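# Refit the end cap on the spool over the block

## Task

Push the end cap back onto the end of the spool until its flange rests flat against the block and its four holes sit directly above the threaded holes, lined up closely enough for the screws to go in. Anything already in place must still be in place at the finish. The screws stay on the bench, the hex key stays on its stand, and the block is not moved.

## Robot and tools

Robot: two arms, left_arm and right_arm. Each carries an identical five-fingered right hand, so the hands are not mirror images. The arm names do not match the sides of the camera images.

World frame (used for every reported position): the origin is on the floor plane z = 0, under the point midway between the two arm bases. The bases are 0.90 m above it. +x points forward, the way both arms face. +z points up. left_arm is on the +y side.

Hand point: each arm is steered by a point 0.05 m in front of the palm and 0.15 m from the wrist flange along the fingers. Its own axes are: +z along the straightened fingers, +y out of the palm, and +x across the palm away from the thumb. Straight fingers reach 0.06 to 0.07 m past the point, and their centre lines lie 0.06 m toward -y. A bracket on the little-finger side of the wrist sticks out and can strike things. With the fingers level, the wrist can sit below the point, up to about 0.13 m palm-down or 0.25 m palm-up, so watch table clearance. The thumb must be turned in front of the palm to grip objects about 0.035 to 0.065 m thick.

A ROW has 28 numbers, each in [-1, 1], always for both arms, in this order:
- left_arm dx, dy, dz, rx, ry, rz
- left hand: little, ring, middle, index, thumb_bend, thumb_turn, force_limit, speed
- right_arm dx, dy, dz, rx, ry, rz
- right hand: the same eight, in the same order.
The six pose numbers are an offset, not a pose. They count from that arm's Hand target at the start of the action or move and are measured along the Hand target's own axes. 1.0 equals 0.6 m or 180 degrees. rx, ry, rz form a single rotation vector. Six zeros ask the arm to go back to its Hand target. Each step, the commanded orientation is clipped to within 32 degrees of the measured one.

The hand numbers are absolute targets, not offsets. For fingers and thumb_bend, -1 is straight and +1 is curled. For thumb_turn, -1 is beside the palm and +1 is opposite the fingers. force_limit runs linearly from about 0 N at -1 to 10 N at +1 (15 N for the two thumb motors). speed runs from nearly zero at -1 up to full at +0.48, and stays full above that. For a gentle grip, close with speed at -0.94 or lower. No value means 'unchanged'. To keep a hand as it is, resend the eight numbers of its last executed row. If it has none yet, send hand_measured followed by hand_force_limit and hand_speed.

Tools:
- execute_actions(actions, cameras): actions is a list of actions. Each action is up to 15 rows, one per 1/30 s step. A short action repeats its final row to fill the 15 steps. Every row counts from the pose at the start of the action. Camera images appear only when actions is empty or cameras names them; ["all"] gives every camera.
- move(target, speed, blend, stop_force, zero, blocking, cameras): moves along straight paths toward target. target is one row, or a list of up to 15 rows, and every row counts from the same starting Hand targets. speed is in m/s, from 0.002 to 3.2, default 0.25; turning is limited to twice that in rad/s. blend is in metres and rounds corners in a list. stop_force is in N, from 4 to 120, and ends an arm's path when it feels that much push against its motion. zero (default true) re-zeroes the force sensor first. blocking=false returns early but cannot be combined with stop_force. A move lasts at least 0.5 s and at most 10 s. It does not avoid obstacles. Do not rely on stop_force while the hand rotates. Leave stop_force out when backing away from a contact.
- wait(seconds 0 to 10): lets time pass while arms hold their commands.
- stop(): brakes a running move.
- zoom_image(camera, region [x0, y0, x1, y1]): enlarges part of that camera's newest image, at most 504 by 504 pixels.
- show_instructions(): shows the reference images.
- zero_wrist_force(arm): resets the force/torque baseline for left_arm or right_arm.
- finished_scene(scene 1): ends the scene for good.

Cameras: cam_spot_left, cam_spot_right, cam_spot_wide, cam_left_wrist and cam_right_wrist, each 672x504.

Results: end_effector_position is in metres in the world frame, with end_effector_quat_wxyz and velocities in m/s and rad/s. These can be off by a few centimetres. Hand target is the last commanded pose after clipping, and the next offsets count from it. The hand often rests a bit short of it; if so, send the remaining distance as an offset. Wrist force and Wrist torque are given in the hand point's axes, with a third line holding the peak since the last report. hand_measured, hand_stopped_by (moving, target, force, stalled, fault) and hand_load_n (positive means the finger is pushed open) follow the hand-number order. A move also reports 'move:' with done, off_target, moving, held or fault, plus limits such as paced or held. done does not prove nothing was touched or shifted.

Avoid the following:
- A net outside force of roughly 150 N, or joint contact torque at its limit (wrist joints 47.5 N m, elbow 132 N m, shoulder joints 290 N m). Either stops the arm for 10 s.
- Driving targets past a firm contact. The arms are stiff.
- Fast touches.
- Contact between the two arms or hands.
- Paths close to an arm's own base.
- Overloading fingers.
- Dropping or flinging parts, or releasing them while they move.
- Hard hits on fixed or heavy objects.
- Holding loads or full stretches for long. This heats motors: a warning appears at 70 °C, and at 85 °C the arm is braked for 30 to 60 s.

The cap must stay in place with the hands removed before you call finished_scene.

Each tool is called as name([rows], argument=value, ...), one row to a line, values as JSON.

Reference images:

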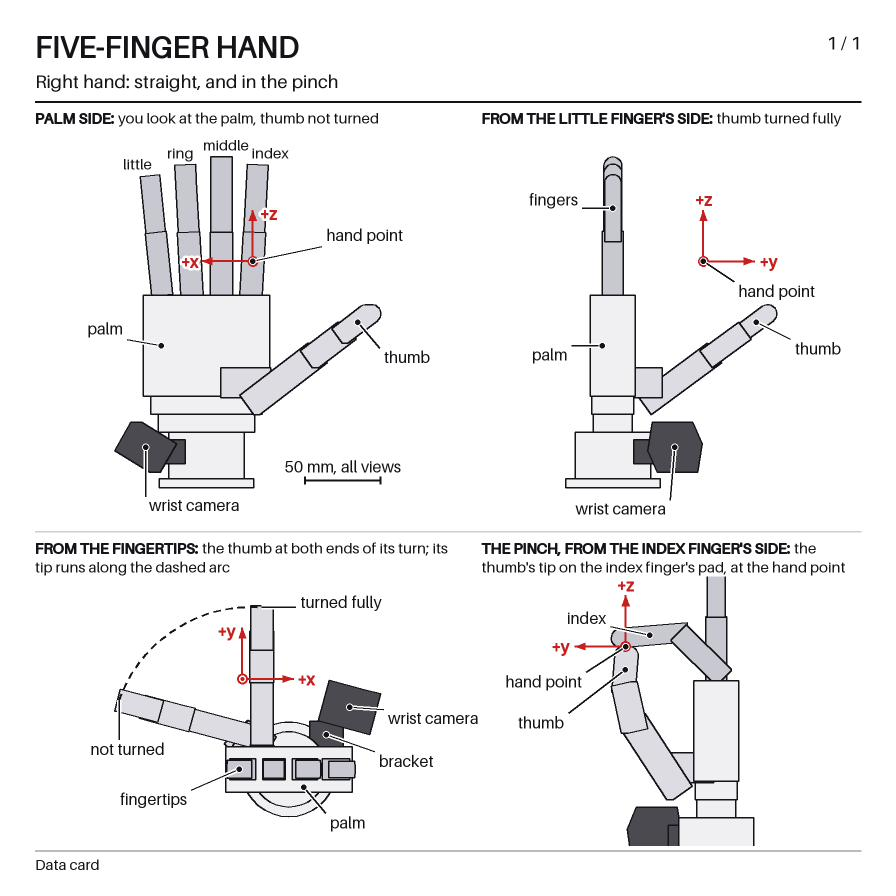

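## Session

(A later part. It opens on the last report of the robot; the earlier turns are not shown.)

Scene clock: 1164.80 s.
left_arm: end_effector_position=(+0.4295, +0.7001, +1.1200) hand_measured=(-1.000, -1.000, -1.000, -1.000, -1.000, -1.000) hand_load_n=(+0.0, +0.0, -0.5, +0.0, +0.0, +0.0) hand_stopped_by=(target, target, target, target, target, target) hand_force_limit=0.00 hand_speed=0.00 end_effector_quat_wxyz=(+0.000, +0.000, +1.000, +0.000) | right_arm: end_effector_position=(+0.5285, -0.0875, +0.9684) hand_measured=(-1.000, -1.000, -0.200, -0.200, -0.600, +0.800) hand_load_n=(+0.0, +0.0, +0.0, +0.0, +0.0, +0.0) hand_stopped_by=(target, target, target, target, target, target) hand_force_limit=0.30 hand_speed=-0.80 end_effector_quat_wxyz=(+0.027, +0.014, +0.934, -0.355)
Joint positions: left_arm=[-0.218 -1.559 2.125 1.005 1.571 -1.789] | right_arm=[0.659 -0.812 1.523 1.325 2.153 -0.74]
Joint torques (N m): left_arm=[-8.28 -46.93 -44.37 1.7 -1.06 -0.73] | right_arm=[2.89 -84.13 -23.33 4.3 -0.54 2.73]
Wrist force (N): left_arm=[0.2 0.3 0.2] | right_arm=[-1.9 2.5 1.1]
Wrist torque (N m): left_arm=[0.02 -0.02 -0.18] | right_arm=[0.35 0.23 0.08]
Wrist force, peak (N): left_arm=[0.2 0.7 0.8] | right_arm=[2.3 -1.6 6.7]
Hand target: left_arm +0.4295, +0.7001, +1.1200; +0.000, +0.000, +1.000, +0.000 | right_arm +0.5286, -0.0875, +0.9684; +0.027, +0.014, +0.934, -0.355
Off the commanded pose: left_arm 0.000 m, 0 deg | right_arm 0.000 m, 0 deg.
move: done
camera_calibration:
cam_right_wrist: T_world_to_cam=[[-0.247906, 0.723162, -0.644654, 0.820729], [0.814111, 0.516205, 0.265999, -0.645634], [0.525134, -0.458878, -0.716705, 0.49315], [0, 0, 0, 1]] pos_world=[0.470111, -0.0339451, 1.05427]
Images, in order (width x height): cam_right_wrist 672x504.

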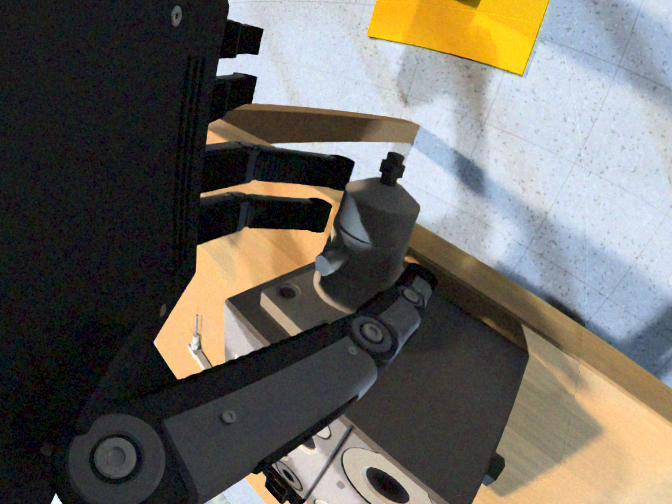

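move([
  [0,0,0,0,0,0,-1,-1,-1,-1,-1,-1,0,0,0,0,0,0,0,0,-1,-1,-0.85,-0.85,-1,0.8,0.3,-0.3],
  [0,0,0,0,0,0,-1,-1,-1,-1,-1,-1,0,0,0,0,-0.1667,0,0,0,-1,-1,-0.85,-0.85,-1,0.8,0.3,-0.3],
  [0,0,0,0,0,0,-1,-1,-1,-1,-1,-1,0,0,0.1692,-0.0582,-0.233,0,0,0,-1,-1,-0.85,-0.85,-1,0.8,0.3,-0.3],
  [0,0,0,0,0,0,-1,-1,-1,-1,-1,-1,0,0,0.1692,-0.0582,-0.233,-0.2553,-0.2647,0.1944,-1,-1,-1,-1,-1,-1,0.3,0.2],
], speed=[0.1,0.1,0.25,0.35], blend=[0,0.01,0.02,0])

move([
  [0,0,0,0,0,0,-1,-1,-1,-1,-1,-1,0,0,-0.029,-0.0952,0.0009,0,0,0,-1,-1,-1,-1,-1,-1,0.3,0.2],
  [0,0,0,0,0,0,-1,-1,-1,-1,-1,-1,0,0,0.142,-0.146,0.1257,0,0,0,-1,-1,-1,-1,-1,-1,0.3,0.2],
  [0,0,0,0,0,0,-1,-1,-1,-1,-1,-1,0,0,0.1003,-0.1327,0.1995,0,0,0,-1,-1,-1,-1,-1,-1,0.3,0.2],
], speed=[0.2,0.2,0.1], blend=[0.02,0.01,0], cameras=["cam_right_wrist","cam_spot_right","cam_spot_left"])

zoom_image(camera="cam_right_wrist", region=[280, 165, 380, 240])

zoom_image(camera="cam_right_wrist", region=[280, 255, 380, 330])

zoom_image(camera="cam_right_wrist", region=[400, 165, 480, 225])

zoom_image(camera="cam_right_wrist", region=[400, 275, 480, 335])

Scene clock: 1178.83 s.
left_arm: end_effector_position=(+0.4295, +0.7001, +1.1200) hand_measured=(-1.000, -1.000, -1.000, -1.000, -1.000, -1.000) hand_load_n=(+0.0, +0.0, +0.0, +0.0, +0.0, +0.0) hand_stopped_by=(target, target, target, target, target, target) hand_force_limit=0.00 hand_speed=0.00 end_effector_quat_wxyz=(+0.000, +0.000, +1.000, +0.000) | right_arm: end_effector_position=(+0.4201, -0.0199, +1.0898) hand_measured=(-1.000, -1.000, -1.000, -1.000, -1.000, -1.000) hand_load_n=(+0.0, +0.0, +0.0, +0.0, +0.0, +0.0) hand_stopped_by=(target, target, target, target, target, target) hand_force_limit=0.30 hand_speed=0.20 end_effector_quat_wxyz=(+0.489, +0.129, +0.860, +0.069)
Joint positions: left_arm=[-0.218 -1.559 2.125 1.005 1.571 -1.789] | right_arm=[0.892 -1.313 2.089 -0.009 2.31 -0.706]
Joint torques (N m): left_arm=[-7.96 -48.26 -43.43 1.93 -0.36 -0.9] | right_arm=[-14.03 -36.22 -34.36 -1.44 2.03 3.11]
Wrist force (N): left_arm=[0.2 0.6 0.5] | right_arm=[-1.5 0.8 0.3]
Wrist torque (N m): left_arm=[0.03 -0.02 -0.18] | right_arm=[0.13 0.30 -0.05]
Wrist force, peak (N): left_arm=[0.5 0.8 0.8] | right_arm=[-3.6 4.0 1.0]
Hand target: left_arm +0.4295, +0.7001, +1.1200; +0.000, +0.000, +1.000, +0.000 | right_arm +0.4201, -0.0199, +1.0898; +0.489, +0.129, +0.860, +0.069
Off the commanded pose: left_arm 0.000 m, 0 deg | right_arm 0.000 m, 0 deg.
move: done

Scene clock: 1180.63 s.
left_arm: end_effector_position=(+0.4295, +0.7001, +1.1200) hand_measured=(-1.000, -1.000, -1.000, -1.000, -1.000, -1.000) hand_load_n=(+0.0, +0.0, +0.0, +0.0, +0.0, -0.5) hand_stopped_by=(target, target, target, target, target, target) hand_force_limit=0.00 hand_speed=0.00 end_effector_quat_wxyz=(+0.000, +0.000, +1.000, +0.000) | right_arm: end_effector_position=(+0.4812, -0.0796, +0.9595) hand_measured=(-1.000, -1.000, -1.000, -1.000, -1.000, -1.000) hand_load_n=(+0.0, +0.0, +0.0, +0.0, +0.0, +0.0) hand_stopped_by=(target, target, target, target, target, target) hand_force_limit=0.30 hand_speed=0.20 end_effector_quat_wxyz=(+0.489, +0.129, +0.860, +0.069) end_effector_velocity=(-0.002, -0.001, -0.001) end_effector_angular_velocity=(+0.001, +0.001, -0.003)
Joint positions: left_arm=[-0.218 -1.559 2.125 1.005 1.571 -1.789] | right_arm=[0.708 -1.173 2.221 -0.378 2.171 -0.861]
Joint velocities: left_arm=[within noise] | right_arm=[0.001 0 0.002 0 0.003 0.005]
Joint torques (N m): left_arm=[-7.69 -47.5 -43.38 1.65 -0.99 -1.14] | right_arm=[10.21 -57.21 -8.7 2.14 1.59 4.1]
Wrist force (N): left_arm=[0.5 0.3 0.2] | right_arm=[-1.9 1.0 0.3]
Wrist torque (N m): left_arm=[0.02 -0.06 -0.17] | right_arm=[0.14 0.39 -0.10]
Wrist force, peak (N): left_arm=[0.4 0.9 0.6] | right_arm=[-2.8 1.2 1.8]
Hand target: left_arm +0.4295, +0.7001, +1.1200; +0.000, +0.000, +1.000, +0.000 | right_arm +0.4811, -0.0797, +0.9594; +0.489, +0.129, +0.860, +0.069
Off the commanded pose: left_arm 0.000 m, 0 deg | right_arm 0.000 m, 0 deg.
move: done
camera_calibration:
cam_right_wrist: T_world_to_cam=[[-0.00162179, 0.999998, -0.00126128, 0.0837183], [0.00408949, 0.0012679, 0.999991, -0.964169], [0.99999, 0.00161661, -0.00409154, -0.360417], [0, 0, 0, 1]] pos_world=[0.364492, -0.081913, 0.962791]
Images, in order (width x height): cam_spot_left 672x504, cam_spot_right 672x504, cam_right_wrist 672x504.

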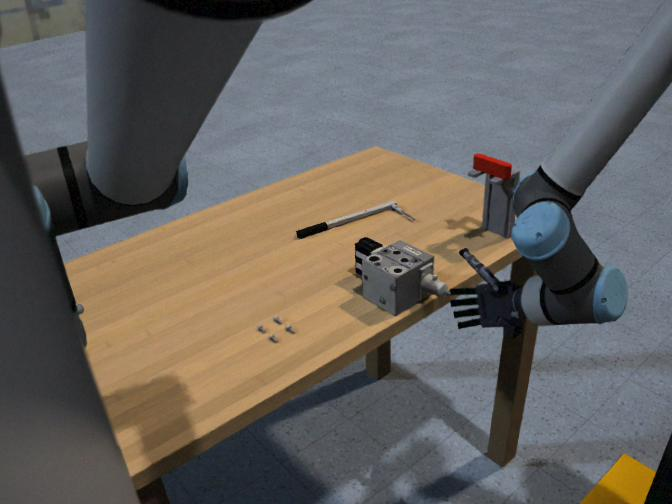

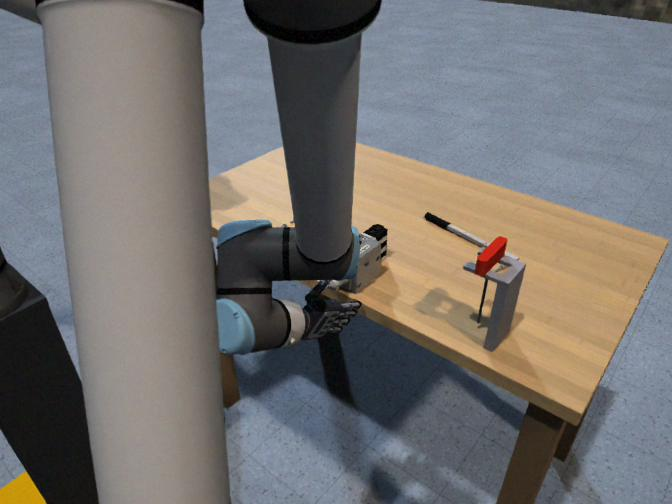

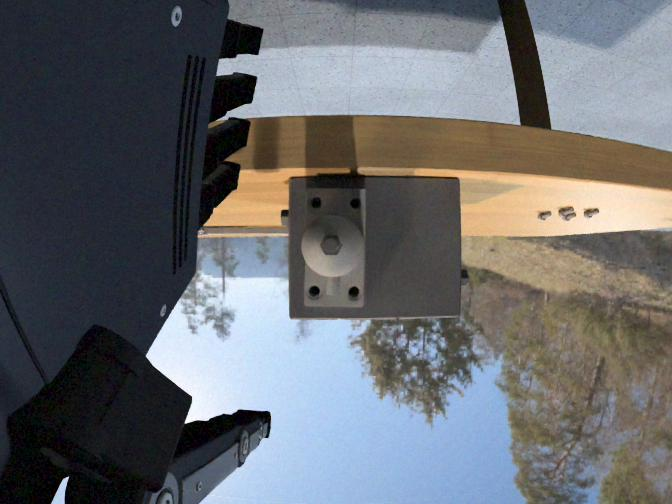

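Scaled by 5.040 from the camera's 672x504 image, which has a finer 960x720 frame.

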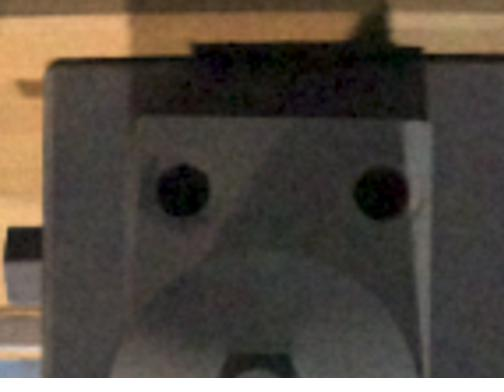

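Scaled by 5.040 from the camera's 672x504 image, which has a finer 960x720 frame.

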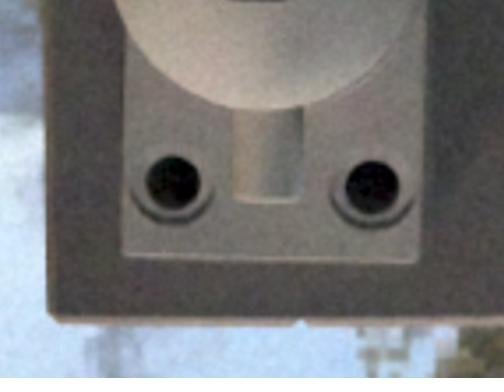

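Scaled by 6.300 from the camera's 672x504 image, which has a finer 960x720 frame.

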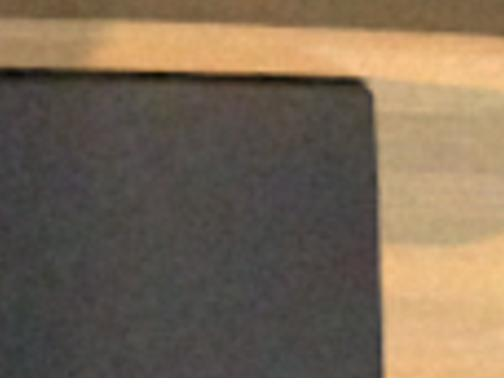

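Scaled by 6.300 from the camera's 672x504 image, which has a finer 960x720 frame.

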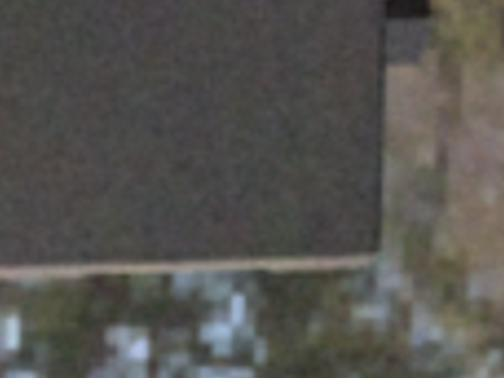

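move([
  [0,0,0,0,0,0,-1,-1,-1,-1,-1,-1,0,0,0.0456,-0.0147,-0.0811,0,0,0,-1,-1,-1,-1,-1,-1,0.3,0.2],
  [0,0,0,0,0,0,-1,-1,-1,-1,-1,-1,0,0,-0.1002,0.1332,-0.1998,0,0,0,-1,-1,-1,-1,-1,-1,0.3,0.2],
  [0,0,0,0,0,0,-1,-1,-1,-1,-1,-1,0,0,-0.1002,0.1332,-0.1998,0.2633,0.263,-0.198,-1,-1,-1,-1,-1,-1,0.3,0.2],
  [0,0,0,0,0,0,-1,-1,-1,-1,-1,-1,0,0,-0.1169,0.1419,-0.0109,0.2633,0.263,-0.198,-1,-1,-0.85,-0.85,-1,0.8,0.3,0.2],
  [0,0,0,0,0,0,-1,-1,-1,-1,-1,-1,0,0,-0.0531,0.0036,0.0575,0.2633,0.263,-0.198,-1,-1,-0.85,-0.85,-1,0.8,0.3,0.2],
], speed=[0.2,0.3,0.35,0.2,0.1], blend=[0.01,0.03,0.01,0,0])

move(target=[0,0,0,0,0,0,-1,-1,-1,-1,-1,-1,0,0,0,0,0,0,0,0,-1,-1,-0.2,-0.2,-0.6,0.8,0.3,-0.2], cameras=["cam_right_wrist"])

zoom_image(camera="cam_right_wrist", region=[220, 240, 340, 330])

move(target=[0,0,0,0,0,0,-1,-1,-1,-1,-1,-1,0,0,0,0,0,0,0,0,-1,-1,0.3,0.3,0.1,0.8,-0.2,-0.88], cameras=["cam_right_wrist"])

zoom_image(camera="cam_right_wrist", region=[220, 240, 340, 330])

Scene clock: 1194.23 s.
left_arm: end_effector_position=(+0.4295, +0.7001, +1.1200) hand_measured=(-1.000, -1.000, -1.000, -1.000, -1.000, -1.000) hand_load_n=(+0.0, +0.0, +0.0, +0.0, +0.0, +0.0) hand_stopped_by=(target, target, target, target, target, target) hand_force_limit=0.00 hand_speed=0.00 end_effector_quat_wxyz=(+0.000, +0.000, +1.000, +0.000) | right_arm: end_effector_position=(+0.5266, -0.0873, +0.9684) hand_measured=(-1.000, -1.000, -0.850, -0.850, -1.000, +0.800) hand_load_n=(+0.0, +0.0, +0.0, +0.0, +0.0, +0.0) hand_stopped_by=(target, target, target, target, target, target) hand_force_limit=0.30 hand_speed=0.20 end_effector_quat_wxyz=(+0.026, +0.015, +0.929, -0.368)
Joint positions: left_arm=[-0.218 -1.559 2.125 1.005 1.571 -1.789] | right_arm=[0.667 -0.801 1.518 1.35 2.166 -0.717]
Joint torques (N m): left_arm=[-6.14 -48.75 -43.51 1.66 -0.65 -1.39] | right_arm=[10.6 -88.45 -40.55 6.98 -2.03 3.62]
Wrist force (N): left_arm=[0.3 0.6 0.1] | right_arm=[-1.8 2.7 1.0]
Wrist torque (N m): left_arm=[0.06 -0.03 -0.17] | right_arm=[0.38 0.20 0.08]
Wrist force, peak (N): left_arm=[0.1 0.8 1.0] | right_arm=[-3.5 3.5 1.7]
Hand target: left_arm +0.4295, +0.7001, +1.1200; +0.000, +0.000, +1.000, +0.000 | right_arm +0.5266, -0.0871, +0.9685; +0.026, +0.015, +0.930, -0.368
Off the commanded pose: left_arm 0.000 m, 0 deg | right_arm 0.000 m, 0 deg.
move: done

Scene clock: 1194.87 s.
left_arm: end_effector_position=(+0.4295, +0.7001, +1.1200) hand_measured=(-1.000, -1.000, -1.000, -1.000, -1.000, -1.000) hand_load_n=(+0.0, +0.0, +0.5, +0.0, +0.0, +0.0) hand_stopped_by=(target, target, target, target, target, target) hand_force_limit=0.00 hand_speed=0.00 end_effector_quat_wxyz=(+0.000, +0.000, +1.000, +0.000) | right_arm: end_effector_position=(+0.5266, -0.0872, +0.9685) hand_measured=(-1.000, -1.000, -0.200, -0.200, -0.600, +0.800) hand_load_n=(+0.0, +0.0, +0.0, +0.0, +0.0, +0.0) hand_stopped_by=(target, target, target, target, target, target) hand_force_limit=0.30 hand_speed=-0.20 end_effector_quat_wxyz=(+0.026, +0.015, +0.930, -0.368)
Joint positions: left_arm=[-0.218 -1.559 2.125 1.005 1.571 -1.789] | right_arm=[0.667 -0.801 1.518 1.351 2.165 -0.717]
Joint torques (N m): left_arm=[-8.37 -49.3 -43.17 1.66 -0.76 -1.23] | right_arm=[10.73 -87.55 -42.49 3.69 -1.63 3.5]
Wrist force (N): left_arm=[0.2 0.6 0.4] | right_arm=[-1.7 2.6 1.1]
Wrist torque (N m): left_arm=[0.05 -0.02 -0.18] | right_arm=[0.37 0.19 0.03]
Wrist force, peak (N): left_arm=[0.3 1.0 0.6] | right_arm=[-1.9 2.7 1.1]
Hand target: left_arm +0.4295, +0.7001, +1.1200; +0.000, +0.000, +1.000, +0.000 | right_arm +0.5266, -0.0871, +0.9685; +0.026, +0.015, +0.930, -0.368
Off the commanded pose: left_arm 0.000 m, 0 deg | right_arm 0.000 m, 0 deg.
move: done
camera_calibration:
cam_right_wrist: T_world_to_cam=[[-0.246569, 0.706427, -0.663449, 0.836072], [0.81607, 0.520592, 0.251026, -0.630328], [0.522718, -0.479526, -0.704855, 0.482347], [0, 0, 0, 1]] pos_world=[0.46841, -0.0311824, 1.0529]
Images, in order (width x height): cam_right_wrist 672x504.

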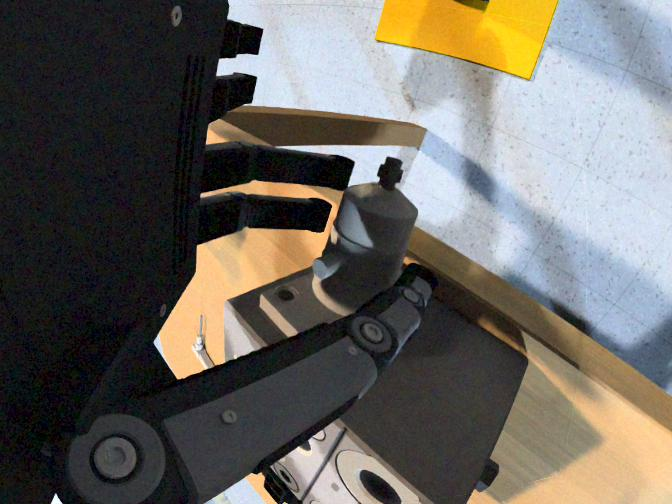

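Scaled by 4.200 from the camera's 672x504 image, which has a finer 960x720 frame.

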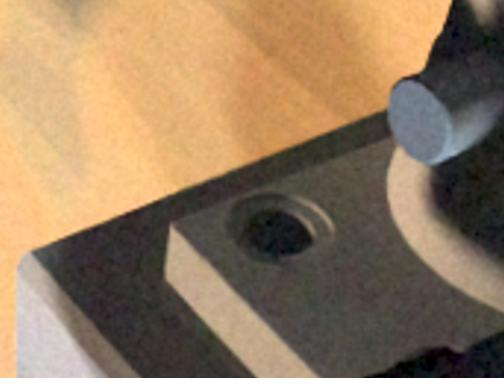

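Scene clock: 1195.77 s.
left_arm: end_effector_position=(+0.4295, +0.7001, +1.1200) hand_measured=(-1.000, -1.000, -1.000, -1.000, -1.000, -1.000) hand_load_n=(+0.0, +0.0, +0.0, +0.0, +0.0, +0.0) hand_stopped_by=(target, target, target, target, target, target) hand_force_limit=0.00 hand_speed=0.00 end_effector_quat_wxyz=(+0.000, +0.000, +1.000, +0.000) | right_arm: end_effector_position=(+0.5266, -0.0871, +0.9685) hand_measured=(-1.000, -1.000, +0.008, -0.002, -0.496, +0.800) hand_load_n=(+0.0, +0.0, +7.5, +5.0, +5.5, +0.0) hand_stopped_by=(target, target, force, force, force, target) hand_force_limit=-0.20 hand_speed=-0.88 end_effector_quat_wxyz=(+0.026, +0.015, +0.930, -0.368)
Joint positions: left_arm=[-0.218 -1.559 2.125 1.005 1.571 -1.789] | right_arm=[0.667 -0.801 1.518 1.35 2.165 -0.717]
Joint torques (N m): left_arm=[-8.48 -47.89 -43.55 1.64 -0.93 -1.31] | right_arm=[8.5 -90.25 -42.34 1.23 -0.9 3.72]
Wrist force (N): left_arm=[0.2 0.6 0.3] | right_arm=[-0.8 -1.0 4.7]
Wrist torque (N m): left_arm=[0.06 -0.02 -0.18] | right_arm=[0.45 0.13 0.01]
Wrist force, peak (N): left_arm=[0.8 0.7 0.7] | right_arm=[-0.7 -1.4 5.1]
Hand target: left_arm +0.4295, +0.7001, +1.1200; +0.000, +0.000, +1.000, +0.000 | right_arm +0.5266, -0.0871, +0.9685; +0.026, +0.015, +0.930, -0.368
Off the commanded pose: left_arm 0.000 m, 0 deg | right_arm 0.000 m, 0 deg.
move: done
camera_calibration:
cam_right_wrist: T_world_to_cam=[[-0.246502, 0.70645, -0.663449, 0.836042], [0.816043, 0.520584, 0.251128, -0.630423], [0.52279, -0.4795, -0.704819, 0.482276], [0, 0, 0, 1]] pos_world=[0.46841, -0.0311825, 1.05291]
Images, in order (width x height): cam_right_wrist 672x504.

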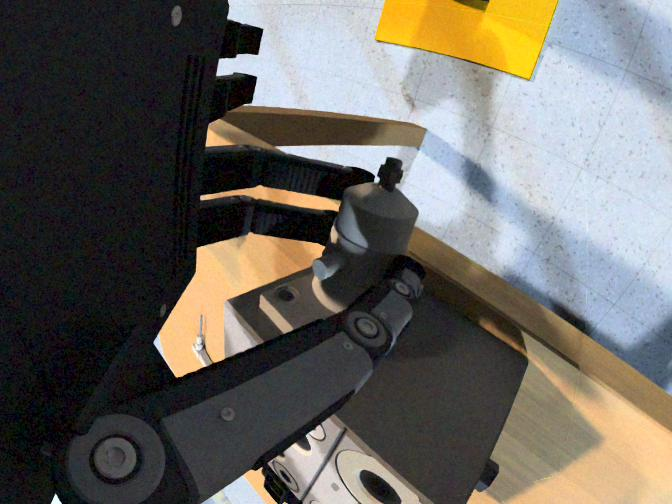

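Scaled by 4.200 from the camera's 672x504 image, which has a finer 960x720 frame.

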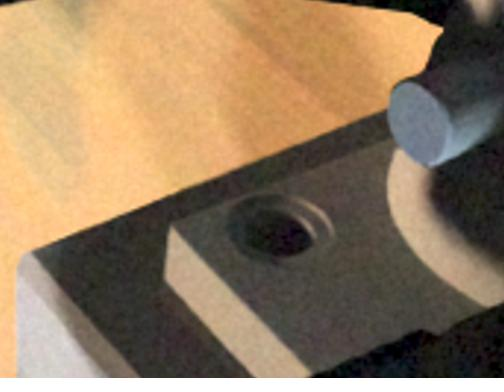

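move(target=[0,0,0,0,0,0,-1,-1,-1,-1,-1,-1,0,0,0,0,-0.0007,0.0122,0,0,-1,-1,0.3,0.3,0.1,0.8,-0.2,-0.88], speed=0.05, cameras=["cam_right_wrist"])

zoom_image(camera="cam_right_wrist", region=[220, 240, 340, 330])

move(target=[0,0,0,0,0,0,-1,-1,-1,-1,-1,-1,0,0,-0.0067,0,0,0,0,0,-1,-1,0.3,0.3,0.1,0.8,-0.2,-0.88], speed=0.01, stop_force=6, cameras=["cam_right_wrist"])

zoom_image(camera="cam_right_wrist", region=[220, 240, 340, 330])

move(target=[0,0,0,0,0,0,-1,-1,-1,-1,-1,-1,0,0,0,0,0,0,0,0,-1,-1,-0.2,-0.2,-0.6,0.8,0.3,-0.8], cameras=["cam_right_wrist"])

zoom_image(camera="cam_right_wrist", region=[220, 240, 340, 330])

Scene clock: 1199.67 s.
left_arm: end_effector_position=(+0.4295, +0.7001, +1.1200) hand_measured=(-1.000, -1.000, -1.000, -1.000, -1.000, -1.000) hand_load_n=(+0.0, +0.0, +0.0, +0.0, +0.0, +0.5) hand_stopped_by=(target, target, target, target, target, target) hand_force_limit=0.00 hand_speed=0.00 end_effector_quat_wxyz=(+0.000, +0.000, +1.000, +0.000) | right_arm: end_effector_position=(+0.5266, -0.0868, +0.9689) hand_measured=(-1.000, -1.000, +0.008, -0.002, -0.496, +0.800) hand_load_n=(+0.0, +0.0, +7.0, +4.0, +6.5, +0.0) hand_stopped_by=(target, target, force, force, force, target) hand_force_limit=-0.20 hand_speed=-0.88 end_effector_quat_wxyz=(+0.026, +0.016, +0.922, -0.385) end_effector_velocity=(+0.000, +0.001, +0.001) end_effector_angular_velocity=(+0.006, -0.003, +0.000)
Joint positions: left_arm=[-0.218 -1.559 2.125 1.005 1.571 -1.789] | right_arm=[0.676 -0.784 1.506 1.387 2.186 -0.686]
Joint velocities: left_arm=[within noise] | right_arm=[0 -0.002 0 -0.005 -0.002 -0.003]
Joint torques (N m): left_arm=[-8.01 -47.33 -43.51 1.59 -0.35 -1.22] | right_arm=[-9.57 -86.92 -27.71 -0.93 -2.29 -3.4]
Wrist force (N): left_arm=[0.0 0.8 0.2] | right_arm=[-0.2 0.4 4.9]
Wrist torque (N m): left_arm=[0.09 0.01 -0.18] | right_arm=[0.34 0.16 -0.08]
Wrist force, peak (N): left_arm=[0.2 0.6 1.0] | right_arm=[-1.0 -1.4 5.1]
Hand target: left_arm +0.4295, +0.7001, +1.1200; +0.000, +0.000, +1.000, +0.000 | right_arm +0.5266, -0.0869, +0.9688; +0.025, +0.016, +0.922, -0.385
Off the commanded pose: left_arm 0.000 m, 0 deg | right_arm 0.000 m, 0 deg.
move: done
camera_calibration:
cam_right_wrist: T_world_to_cam=[[-0.245124, 0.680925, -0.690112, 0.858931], [0.81728, 0.528038, 0.230715, -0.610968], [0.521506, -0.50746, -0.685942, 0.462641], [0, 0, 0, 1]] pos_world=[0.468607, -0.0274818, 1.05106]
Images, in order (width x height): cam_right_wrist 672x504.

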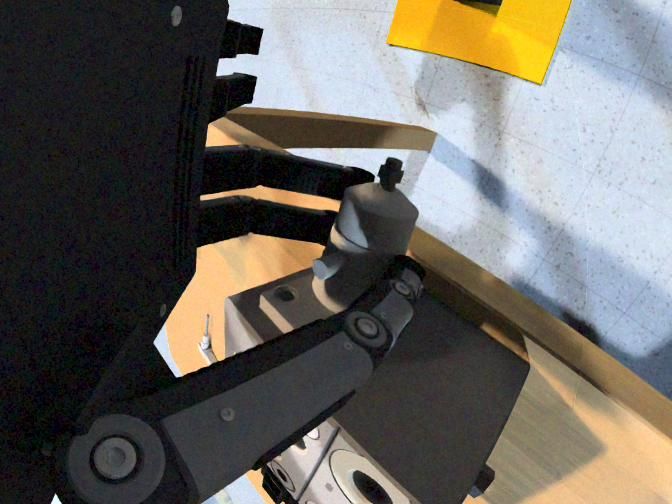

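Scaled by 4.200 from the camera's 672x504 image, which has a finer 960x720 frame.

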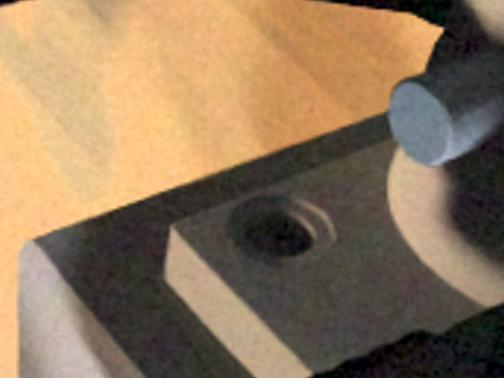

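Scene clock: 1200.77 s.
left_arm: end_effector_position=(+0.4295, +0.7001, +1.1200) hand_measured=(-1.000, -1.000, -1.000, -1.000, -1.000, -1.000) hand_load_n=(+0.0, +0.0, +0.0, +0.0, -0.5, +0.0) hand_stopped_by=(target, target, target, target, target, target) hand_force_limit=0.00 hand_speed=0.00 end_effector_quat_wxyz=(+0.000, +0.000, +1.000, +0.000) | right_arm: end_effector_position=(+0.5269, -0.0868, +0.9688) hand_measured=(-1.000, -1.000, +0.008, -0.002, -0.496, +0.800) hand_load_n=(+0.0, +0.0, +7.0, +5.0, +6.0, -2.0) hand_stopped_by=(target, target, force, force, force, target) hand_force_limit=-0.20 hand_speed=-0.88 end_effector_quat_wxyz=(+0.025, +0.016, +0.922, -0.385)
Joint positions: left_arm=[-0.218 -1.559 2.125 1.005 1.571 -1.789] | right_arm=[0.676 -0.784 1.506 1.386 2.186 -0.687]
Joint torques (N m): left_arm=[-7.54 -49.6 -43.63 1.7 -0.78 -1.27] | right_arm=[12.61 -88.7 -20.48 5.6 2.05 3.21]
Wrist force (N): left_arm=[0.6 0.2 0.0] | right_arm=[-0.6 -0.8 4.8]
Wrist torque (N m): left_arm=[0.02 -0.07 -0.16] | right_arm=[0.30 0.12 0.06]
Wrist force, peak (N): left_arm=[0.3 0.7 0.8] | right_arm=[6.6 -2.0 3.8]
Hand target: left_arm +0.4295, +0.7001, +1.1200; +0.000, +0.000, +1.000, +0.000 | right_arm +0.5269, -0.0868, +0.9688; +0.025, +0.016, +0.922, -0.385 (not the last commanded pose)
Off the commanded pose: left_arm 0.000 m, 0 deg | right_arm 0.004 m, 0 deg.
move: contact (right_arm)
camera_calibration:
cam_right_wrist: T_world_to_cam=[[-0.245245, 0.681041, -0.689955, 0.858968], [0.817279, 0.52804, 0.230715, -0.61116], [0.52145, -0.507304, -0.686099, 0.462629], [0, 0, 0, 1]] pos_world=[0.468907, -0.0275822, 1.05106]
Images, in order (width x height): cam_right_wrist 672x504.

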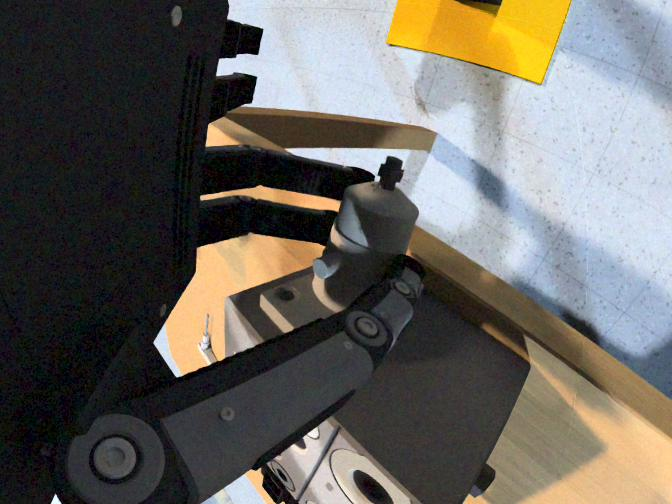

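Scaled by 4.200 from the camera's 672x504 image, which has a finer 960x720 frame.

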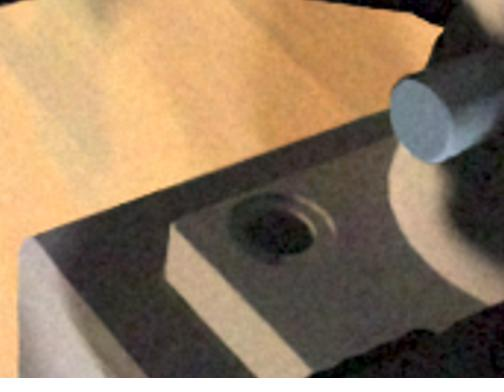

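Scene clock: 1201.43 s.
left_arm: end_effector_position=(+0.4295, +0.7001, +1.1200) hand_measured=(-1.000, -1.000, -1.000, -1.000, -1.000, -1.000) hand_load_n=(+0.0, +0.0, +0.0, +0.0, +0.0, +0.0) hand_stopped_by=(target, target, target, target, target, target) hand_force_limit=0.00 hand_speed=0.00 end_effector_quat_wxyz=(+0.000, +0.000, +1.000, +0.000) | right_arm: end_effector_position=(+0.5269, -0.0868, +0.9688) hand_measured=(-1.000, -1.000, -0.200, -0.200, -0.600, +0.800) hand_load_n=(+0.0, +0.0, +0.0, +0.0, -0.5, +0.0) hand_stopped_by=(target, target, target, target, target, target) hand_force_limit=0.30 hand_speed=-0.80 end_effector_quat_wxyz=(+0.025, +0.016, +0.922, -0.385)
Joint positions: left_arm=[-0.218 -1.559 2.125 1.005 1.571 -1.789] | right_arm=[0.676 -0.784 1.506 1.386 2.186 -0.687]
Joint torques (N m): left_arm=[-7.79 -47.83 -44.38 1.65 -0.42 -0.75] | right_arm=[6.66 -85.76 -20.58 6.25 2.24 3.72]
Wrist force (N): left_arm=[0.5 0.3 0.2] | right_arm=[-2.0 1.7 1.4]
Wrist torque (N m): left_arm=[0.02 -0.06 -0.17] | right_arm=[0.23 0.24 0.07]
Wrist force, peak (N): left_arm=[0.3 0.6 1.0] | right_arm=[-0.9 -0.8 4.9]
Hand target: left_arm +0.4295, +0.7001, +1.1200; +0.000, +0.000, +1.000, +0.000 | right_arm +0.5269, -0.0868, +0.9688; +0.025, +0.016, +0.922, -0.385
Off the commanded pose: left_arm 0.000 m, 0 deg | right_arm 0.000 m, 0 deg.
move: done
camera_calibration:
cam_right_wrist: T_world_to_cam=[[-0.245233, 0.681028, -0.689972, 0.858911], [0.817236, 0.528081, 0.230771, -0.61125], [0.521523, -0.507277, -0.686064, 0.462609], [0, 0, 0, 1]] pos_world=[0.468907, -0.027482, 1.05106]
Images, in order (width x height): cam_right_wrist 672x504.

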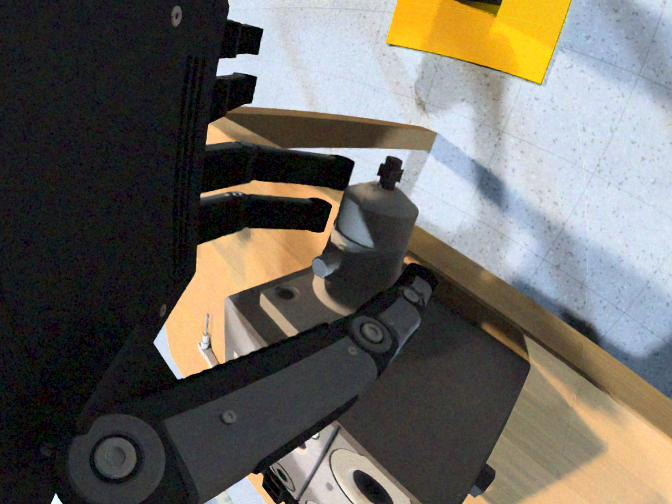

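Scaled by 4.200 from the camera's 672x504 image, which has a finer 960x720 frame.

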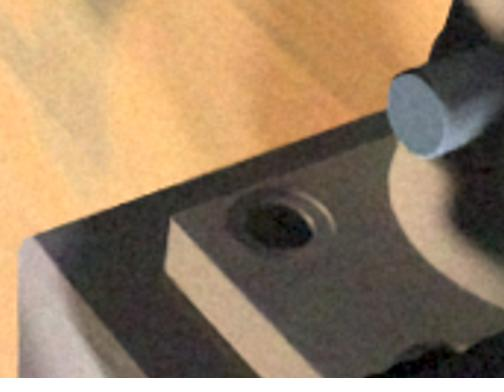

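move([
  [0,0,0,0,0,0,-1,-1,-1,-1,-1,-1,0,0,0,0,0,0,0,0,-1,-1,-0.85,-0.85,-1,0.8,0.3,-0.3],
  [0,0,0,0,0,0,-1,-1,-1,-1,-1,-1,0,0,0,0,-0.1667,0,0,0,-1,-1,-0.85,-0.85,-1,0.8,0.3,-0.3],
  [0,0,0,0,0,0,-1,-1,-1,-1,-1,-1,0,0,0.1668,-0.0737,-0.2267,0,0,0,-1,-1,-0.85,-0.85,-1,0.8,0.3,-0.3],
  [0,0,0,0,0,0,-1,-1,-1,-1,-1,-1,0,0,0.1668,-0.0737,-0.2267,-0.2745,-0.2603,0.2029,-1,-1,-1,-1,-1,-1,0.3,0.2],
], speed=[0.1,0.1,0.25,0.35], blend=[0,0.01,0.02,0])

move([
  [0,0,0,0,0,0,-1,-1,-1,-1,-1,-1,0,0,-0.029,-0.0952,0.0009,0,0,0,-1,-1,-1,-1,-1,-1,0.3,0.2],
  [0,0,0,0,0,0,-1,-1,-1,-1,-1,-1,0,0,0.142,-0.146,0.1257,0,0,0,-1,-1,-1,-1,-1,-1,0.3,0.2],
  [0,0,0,0,0,0,-1,-1,-1,-1,-1,-1,0,0,0.1003,-0.1327,0.1995,0,0,0,-1,-1,-1,-1,-1,-1,0.3,0.2],
], speed=[0.2,0.2,0.1], blend=[0.02,0.01,0], cameras=["cam_right_wrist","cam_spot_left"])

zoom_image(camera="cam_right_wrist", region=[280, 165, 380, 240])

zoom_image(camera="cam_right_wrist", region=[280, 255, 380, 330])

zoom_image(camera="cam_right_wrist", region=[400, 165, 480, 225])

zoom_image(camera="cam_right_wrist", region=[400, 275, 480, 335])

zoom_image(camera="cam_spot_left", region=[340, 220, 480, 325])

Scene clock: 1224.87 s.
left_arm: end_effector_position=(+0.4295, +0.7001, +1.1200) hand_measured=(-1.000, -1.000, -1.000, -1.000, -1.000, -1.000) hand_load_n=(+0.0, +0.0, +0.0, +0.0, +0.0, +0.0) hand_stopped_by=(target, target, target, target, target, target) hand_force_limit=0.00 hand_speed=0.00 end_effector_quat_wxyz=(+0.000, +0.000, +1.000, +0.000) | right_arm: end_effector_position=(+0.4201, -0.0202, +1.0898) hand_measured=(-1.000, -1.000, -1.000, -1.000, -1.000, -1.000) hand_load_n=(+0.0, +0.0, +0.5, +0.0, +0.0, +0.0) hand_stopped_by=(target, target, target, target, target, target) hand_force_limit=0.30 hand_speed=0.20 end_effector_quat_wxyz=(+0.489, +0.128, +0.860, +0.069)
Joint positions: left_arm=[-0.218 -1.559 2.125 1.005 1.571 -1.789] | right_arm=[0.891 -1.315 2.091 -0.012 2.308 -0.71]
Joint torques (N m): left_arm=[-5.9 -49.02 -43.03 1.77 -1.14 -0.8] | right_arm=[-0.08 -35.36 -29.92 -1.43 2.23 2.91]
Wrist force (N): left_arm=[0.4 0.5 0.6] | right_arm=[-1.8 0.4 0.3]
Wrist torque (N m): left_arm=[0.03 -0.05 -0.17] | right_arm=[0.07 0.34 -0.08]
Wrist force, peak (N): left_arm=[-0.2 1.0 0.7] | right_arm=[-3.8 3.1 1.2]
Hand target: left_arm +0.4295, +0.7001, +1.1200; +0.000, +0.000, +1.000, +0.000 | right_arm +0.4201, -0.0202, +1.0898; +0.489, +0.128, +0.860, +0.069
Off the commanded pose: left_arm 0.000 m, 0 deg | right_arm 0.000 m, 0 deg.
move: done

Scene clock: 1226.67 s.
left_arm: end_effector_position=(+0.4295, +0.7001, +1.1200) hand_measured=(-1.000, -1.000, -1.000, -1.000, -1.000, -1.000) hand_load_n=(+0.0, +0.0, +0.0, +0.0, +0.0, +0.0) hand_stopped_by=(target, target, target, target, target, target) hand_force_limit=0.00 hand_speed=0.00 end_effector_quat_wxyz=(+0.000, +0.000, +1.000, +0.000) | right_arm: end_effector_position=(+0.4813, -0.0798, +0.9595) hand_measured=(-1.000, -1.000, -1.000, -1.000, -1.000, -1.000) hand_load_n=(+0.0, +0.0, +0.0, +0.0, +0.0, +0.0) hand_stopped_by=(target, target, target, target, target, target) hand_force_limit=0.30 hand_speed=0.20 end_effector_quat_wxyz=(+0.489, +0.128, +0.860, +0.069)
Joint positions: left_arm=[-0.218 -1.559 2.125 1.005 1.571 -1.789] | right_arm=[0.707 -1.174 2.222 -0.38 2.169 -0.865]
Joint torques (N m): left_arm=[-5.9 -48.01 -43.03 2.02 -0.53 -1.29] | right_arm=[8.52 -57.06 -9.51 1.93 2.59 3.81]
Wrist force (N): left_arm=[0.2 0.8 0.5] | right_arm=[-1.8 0.3 0.5]
Wrist torque (N m): left_arm=[0.07 -0.02 -0.18] | right_arm=[0.01 0.36 -0.11]
Wrist force, peak (N): left_arm=[0.0 0.8 0.6] | right_arm=[-2.8 0.6 1.7]
Hand target: left_arm +0.4295, +0.7001, +1.1200; +0.000, +0.000, +1.000, +0.000 | right_arm +0.4812, -0.0799, +0.9595; +0.489, +0.128, +0.860, +0.069
Off the commanded pose: left_arm 0.000 m, 0 deg | right_arm 0.000 m, 0 deg.
move: done
camera_calibration:
cam_right_wrist: T_world_to_cam=[[-0.00381928, 0.99999, -0.00226656, 0.0859822], [0.0035911, 0.00228028, 0.999991, -0.963908], [0.999986, 0.00381111, -0.00359977, -0.360814], [0, 0, 0, 1]] pos_world=[0.364599, -0.0824083, 0.962795]
Images, in order (width x height): cam_spot_left 672x504, cam_right_wrist 672x504.

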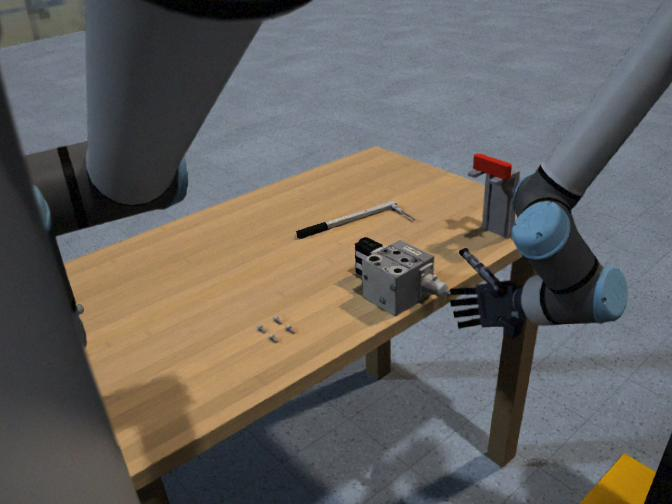

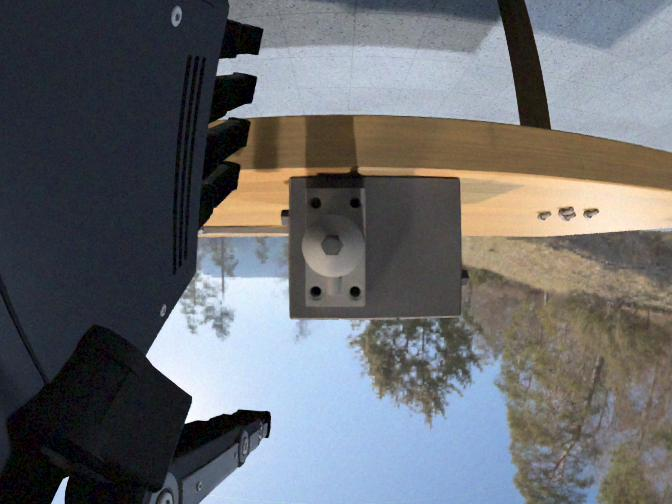

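Scaled by 5.040 from the camera's 672x504 image, which has a finer 960x720 frame.

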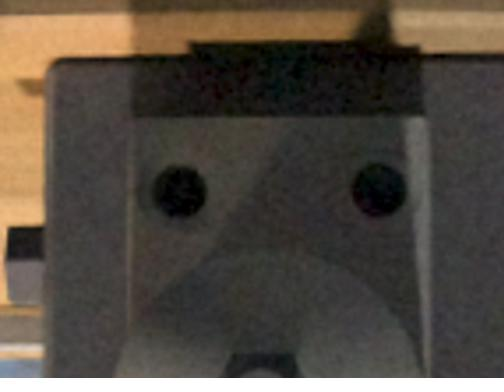

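Scaled by 5.040 from the camera's 672x504 image, which has a finer 960x720 frame.

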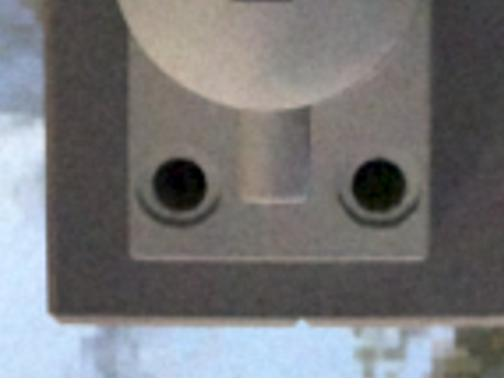

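Scaled by 6.300 from the camera's 672x504 image, which has a finer 960x720 frame.

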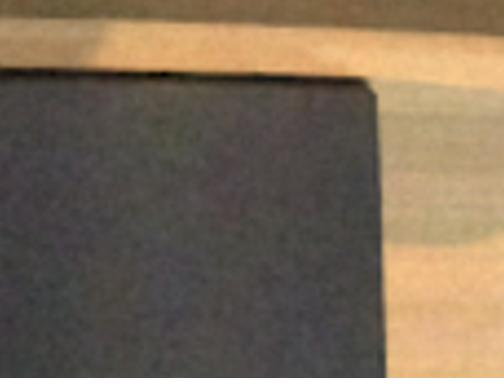

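Scaled by 6.300 from the camera's 672x504 image, which has a finer 960x720 frame.

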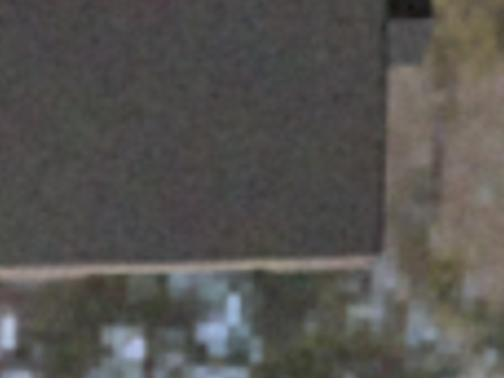

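Scaled by 3.600 from the camera's 672x504 image, which has a finer 960x720 frame.

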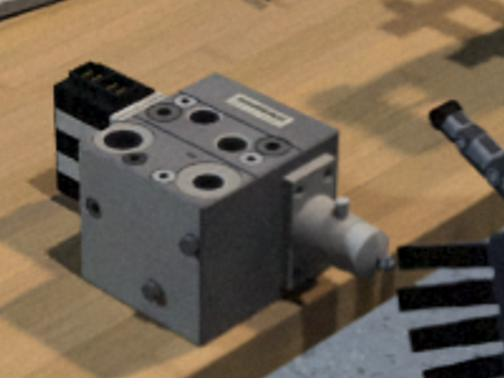

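zoom_image(camera="cam_spot_left", region=[405, 255, 455, 310])

Scaled by 9.164 from the camera's 672x504 image, which has a finer 960x720 frame.

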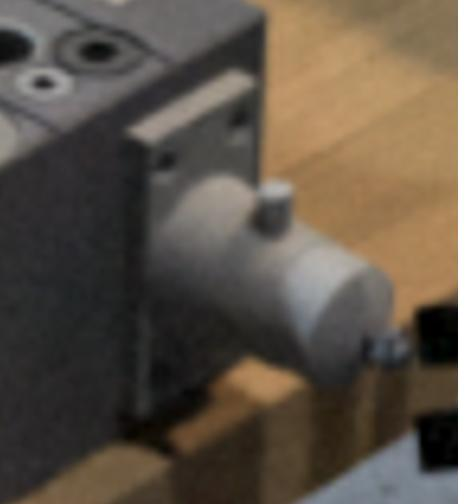

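move(target=[0,0,0,0,0,0,-1,-1,-1,-1,-1,-1,0,0,0.065,-0.021,-0.1148,0,0,0,-1,-1,-1,-1,-1,-1,0.3,0.2], speed=0.15, cameras=["cam_right_wrist"])

Scene clock: 1231.13 s.
left_arm: end_effector_position=(+0.4295, +0.7001, +1.1200) hand_measured=(-1.000, -1.000, -1.000, -1.000, -1.000, -1.000) hand_load_n=(+0.0, +0.5, +0.0, +0.0, +0.0, +0.0) hand_stopped_by=(target, target, target, target, target, target) hand_force_limit=0.00 hand_speed=0.00 end_effector_quat_wxyz=(+0.000, +0.000, +1.000, +0.000) | right_arm: end_effector_position=(+0.4011, -0.0804, +0.9596) hand_measured=(-1.000, -1.000, -1.000, -1.000, -1.000, -1.000) hand_load_n=(+0.0, +0.0, +0.0, +0.0, +0.0, +0.0) hand_stopped_by=(target, target, target, target, target, target) hand_force_limit=0.30 hand_speed=0.20 end_effector_quat_wxyz=(+0.489, +0.128, +0.860, +0.069)
Joint positions: left_arm=[-0.218 -1.559 2.125 1.005 1.571 -1.789] | right_arm=[0.836 -1.195 2.278 -0.352 2.268 -0.76]
Joint torques (N m): left_arm=[-6.34 -48.61 -42.91 2.14 -0.77 -1.07] | right_arm=[5.42 -34.62 -32.41 -2 -0.01 -2.53]
Wrist force (N): left_arm=[0.3 0.6 0.5] | right_arm=[-1.6 0.4 0.5]
Wrist torque (N m): left_arm=[0.04 -0.04 -0.17] | right_arm=[0.02 0.33 0.03]
Wrist force, peak (N): left_arm=[0.3 0.9 0.8] | right_arm=[-3.0 0.6 1.9]
Hand target: left_arm +0.4295, +0.7001, +1.1200; +0.000, +0.000, +1.000, +0.000 | right_arm +0.4011, -0.0803, +0.9596; +0.489, +0.128, +0.860, +0.069
Off the commanded pose: left_arm 0.000 m, 0 deg | right_arm 0.000 m, 0 deg.
move: done
camera_calibration:
cam_right_wrist: T_world_to_cam=[[-0.00361982, 0.999991, -0.00236511, 0.0862138], [0.00389201, 0.00237919, 0.99999, -0.963795], [0.999986, 0.00361058, -0.00390058, -0.28024], [0, 0, 0, 1]] pos_world=[0.284299, -0.0829081, 0.962896]
Images, in order (width x height): cam_right_wrist 672x504.

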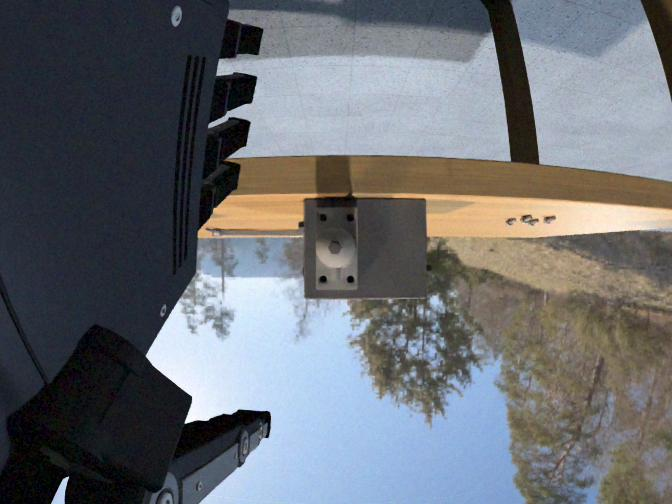

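finished_scene()

The scene is finished: the task was done.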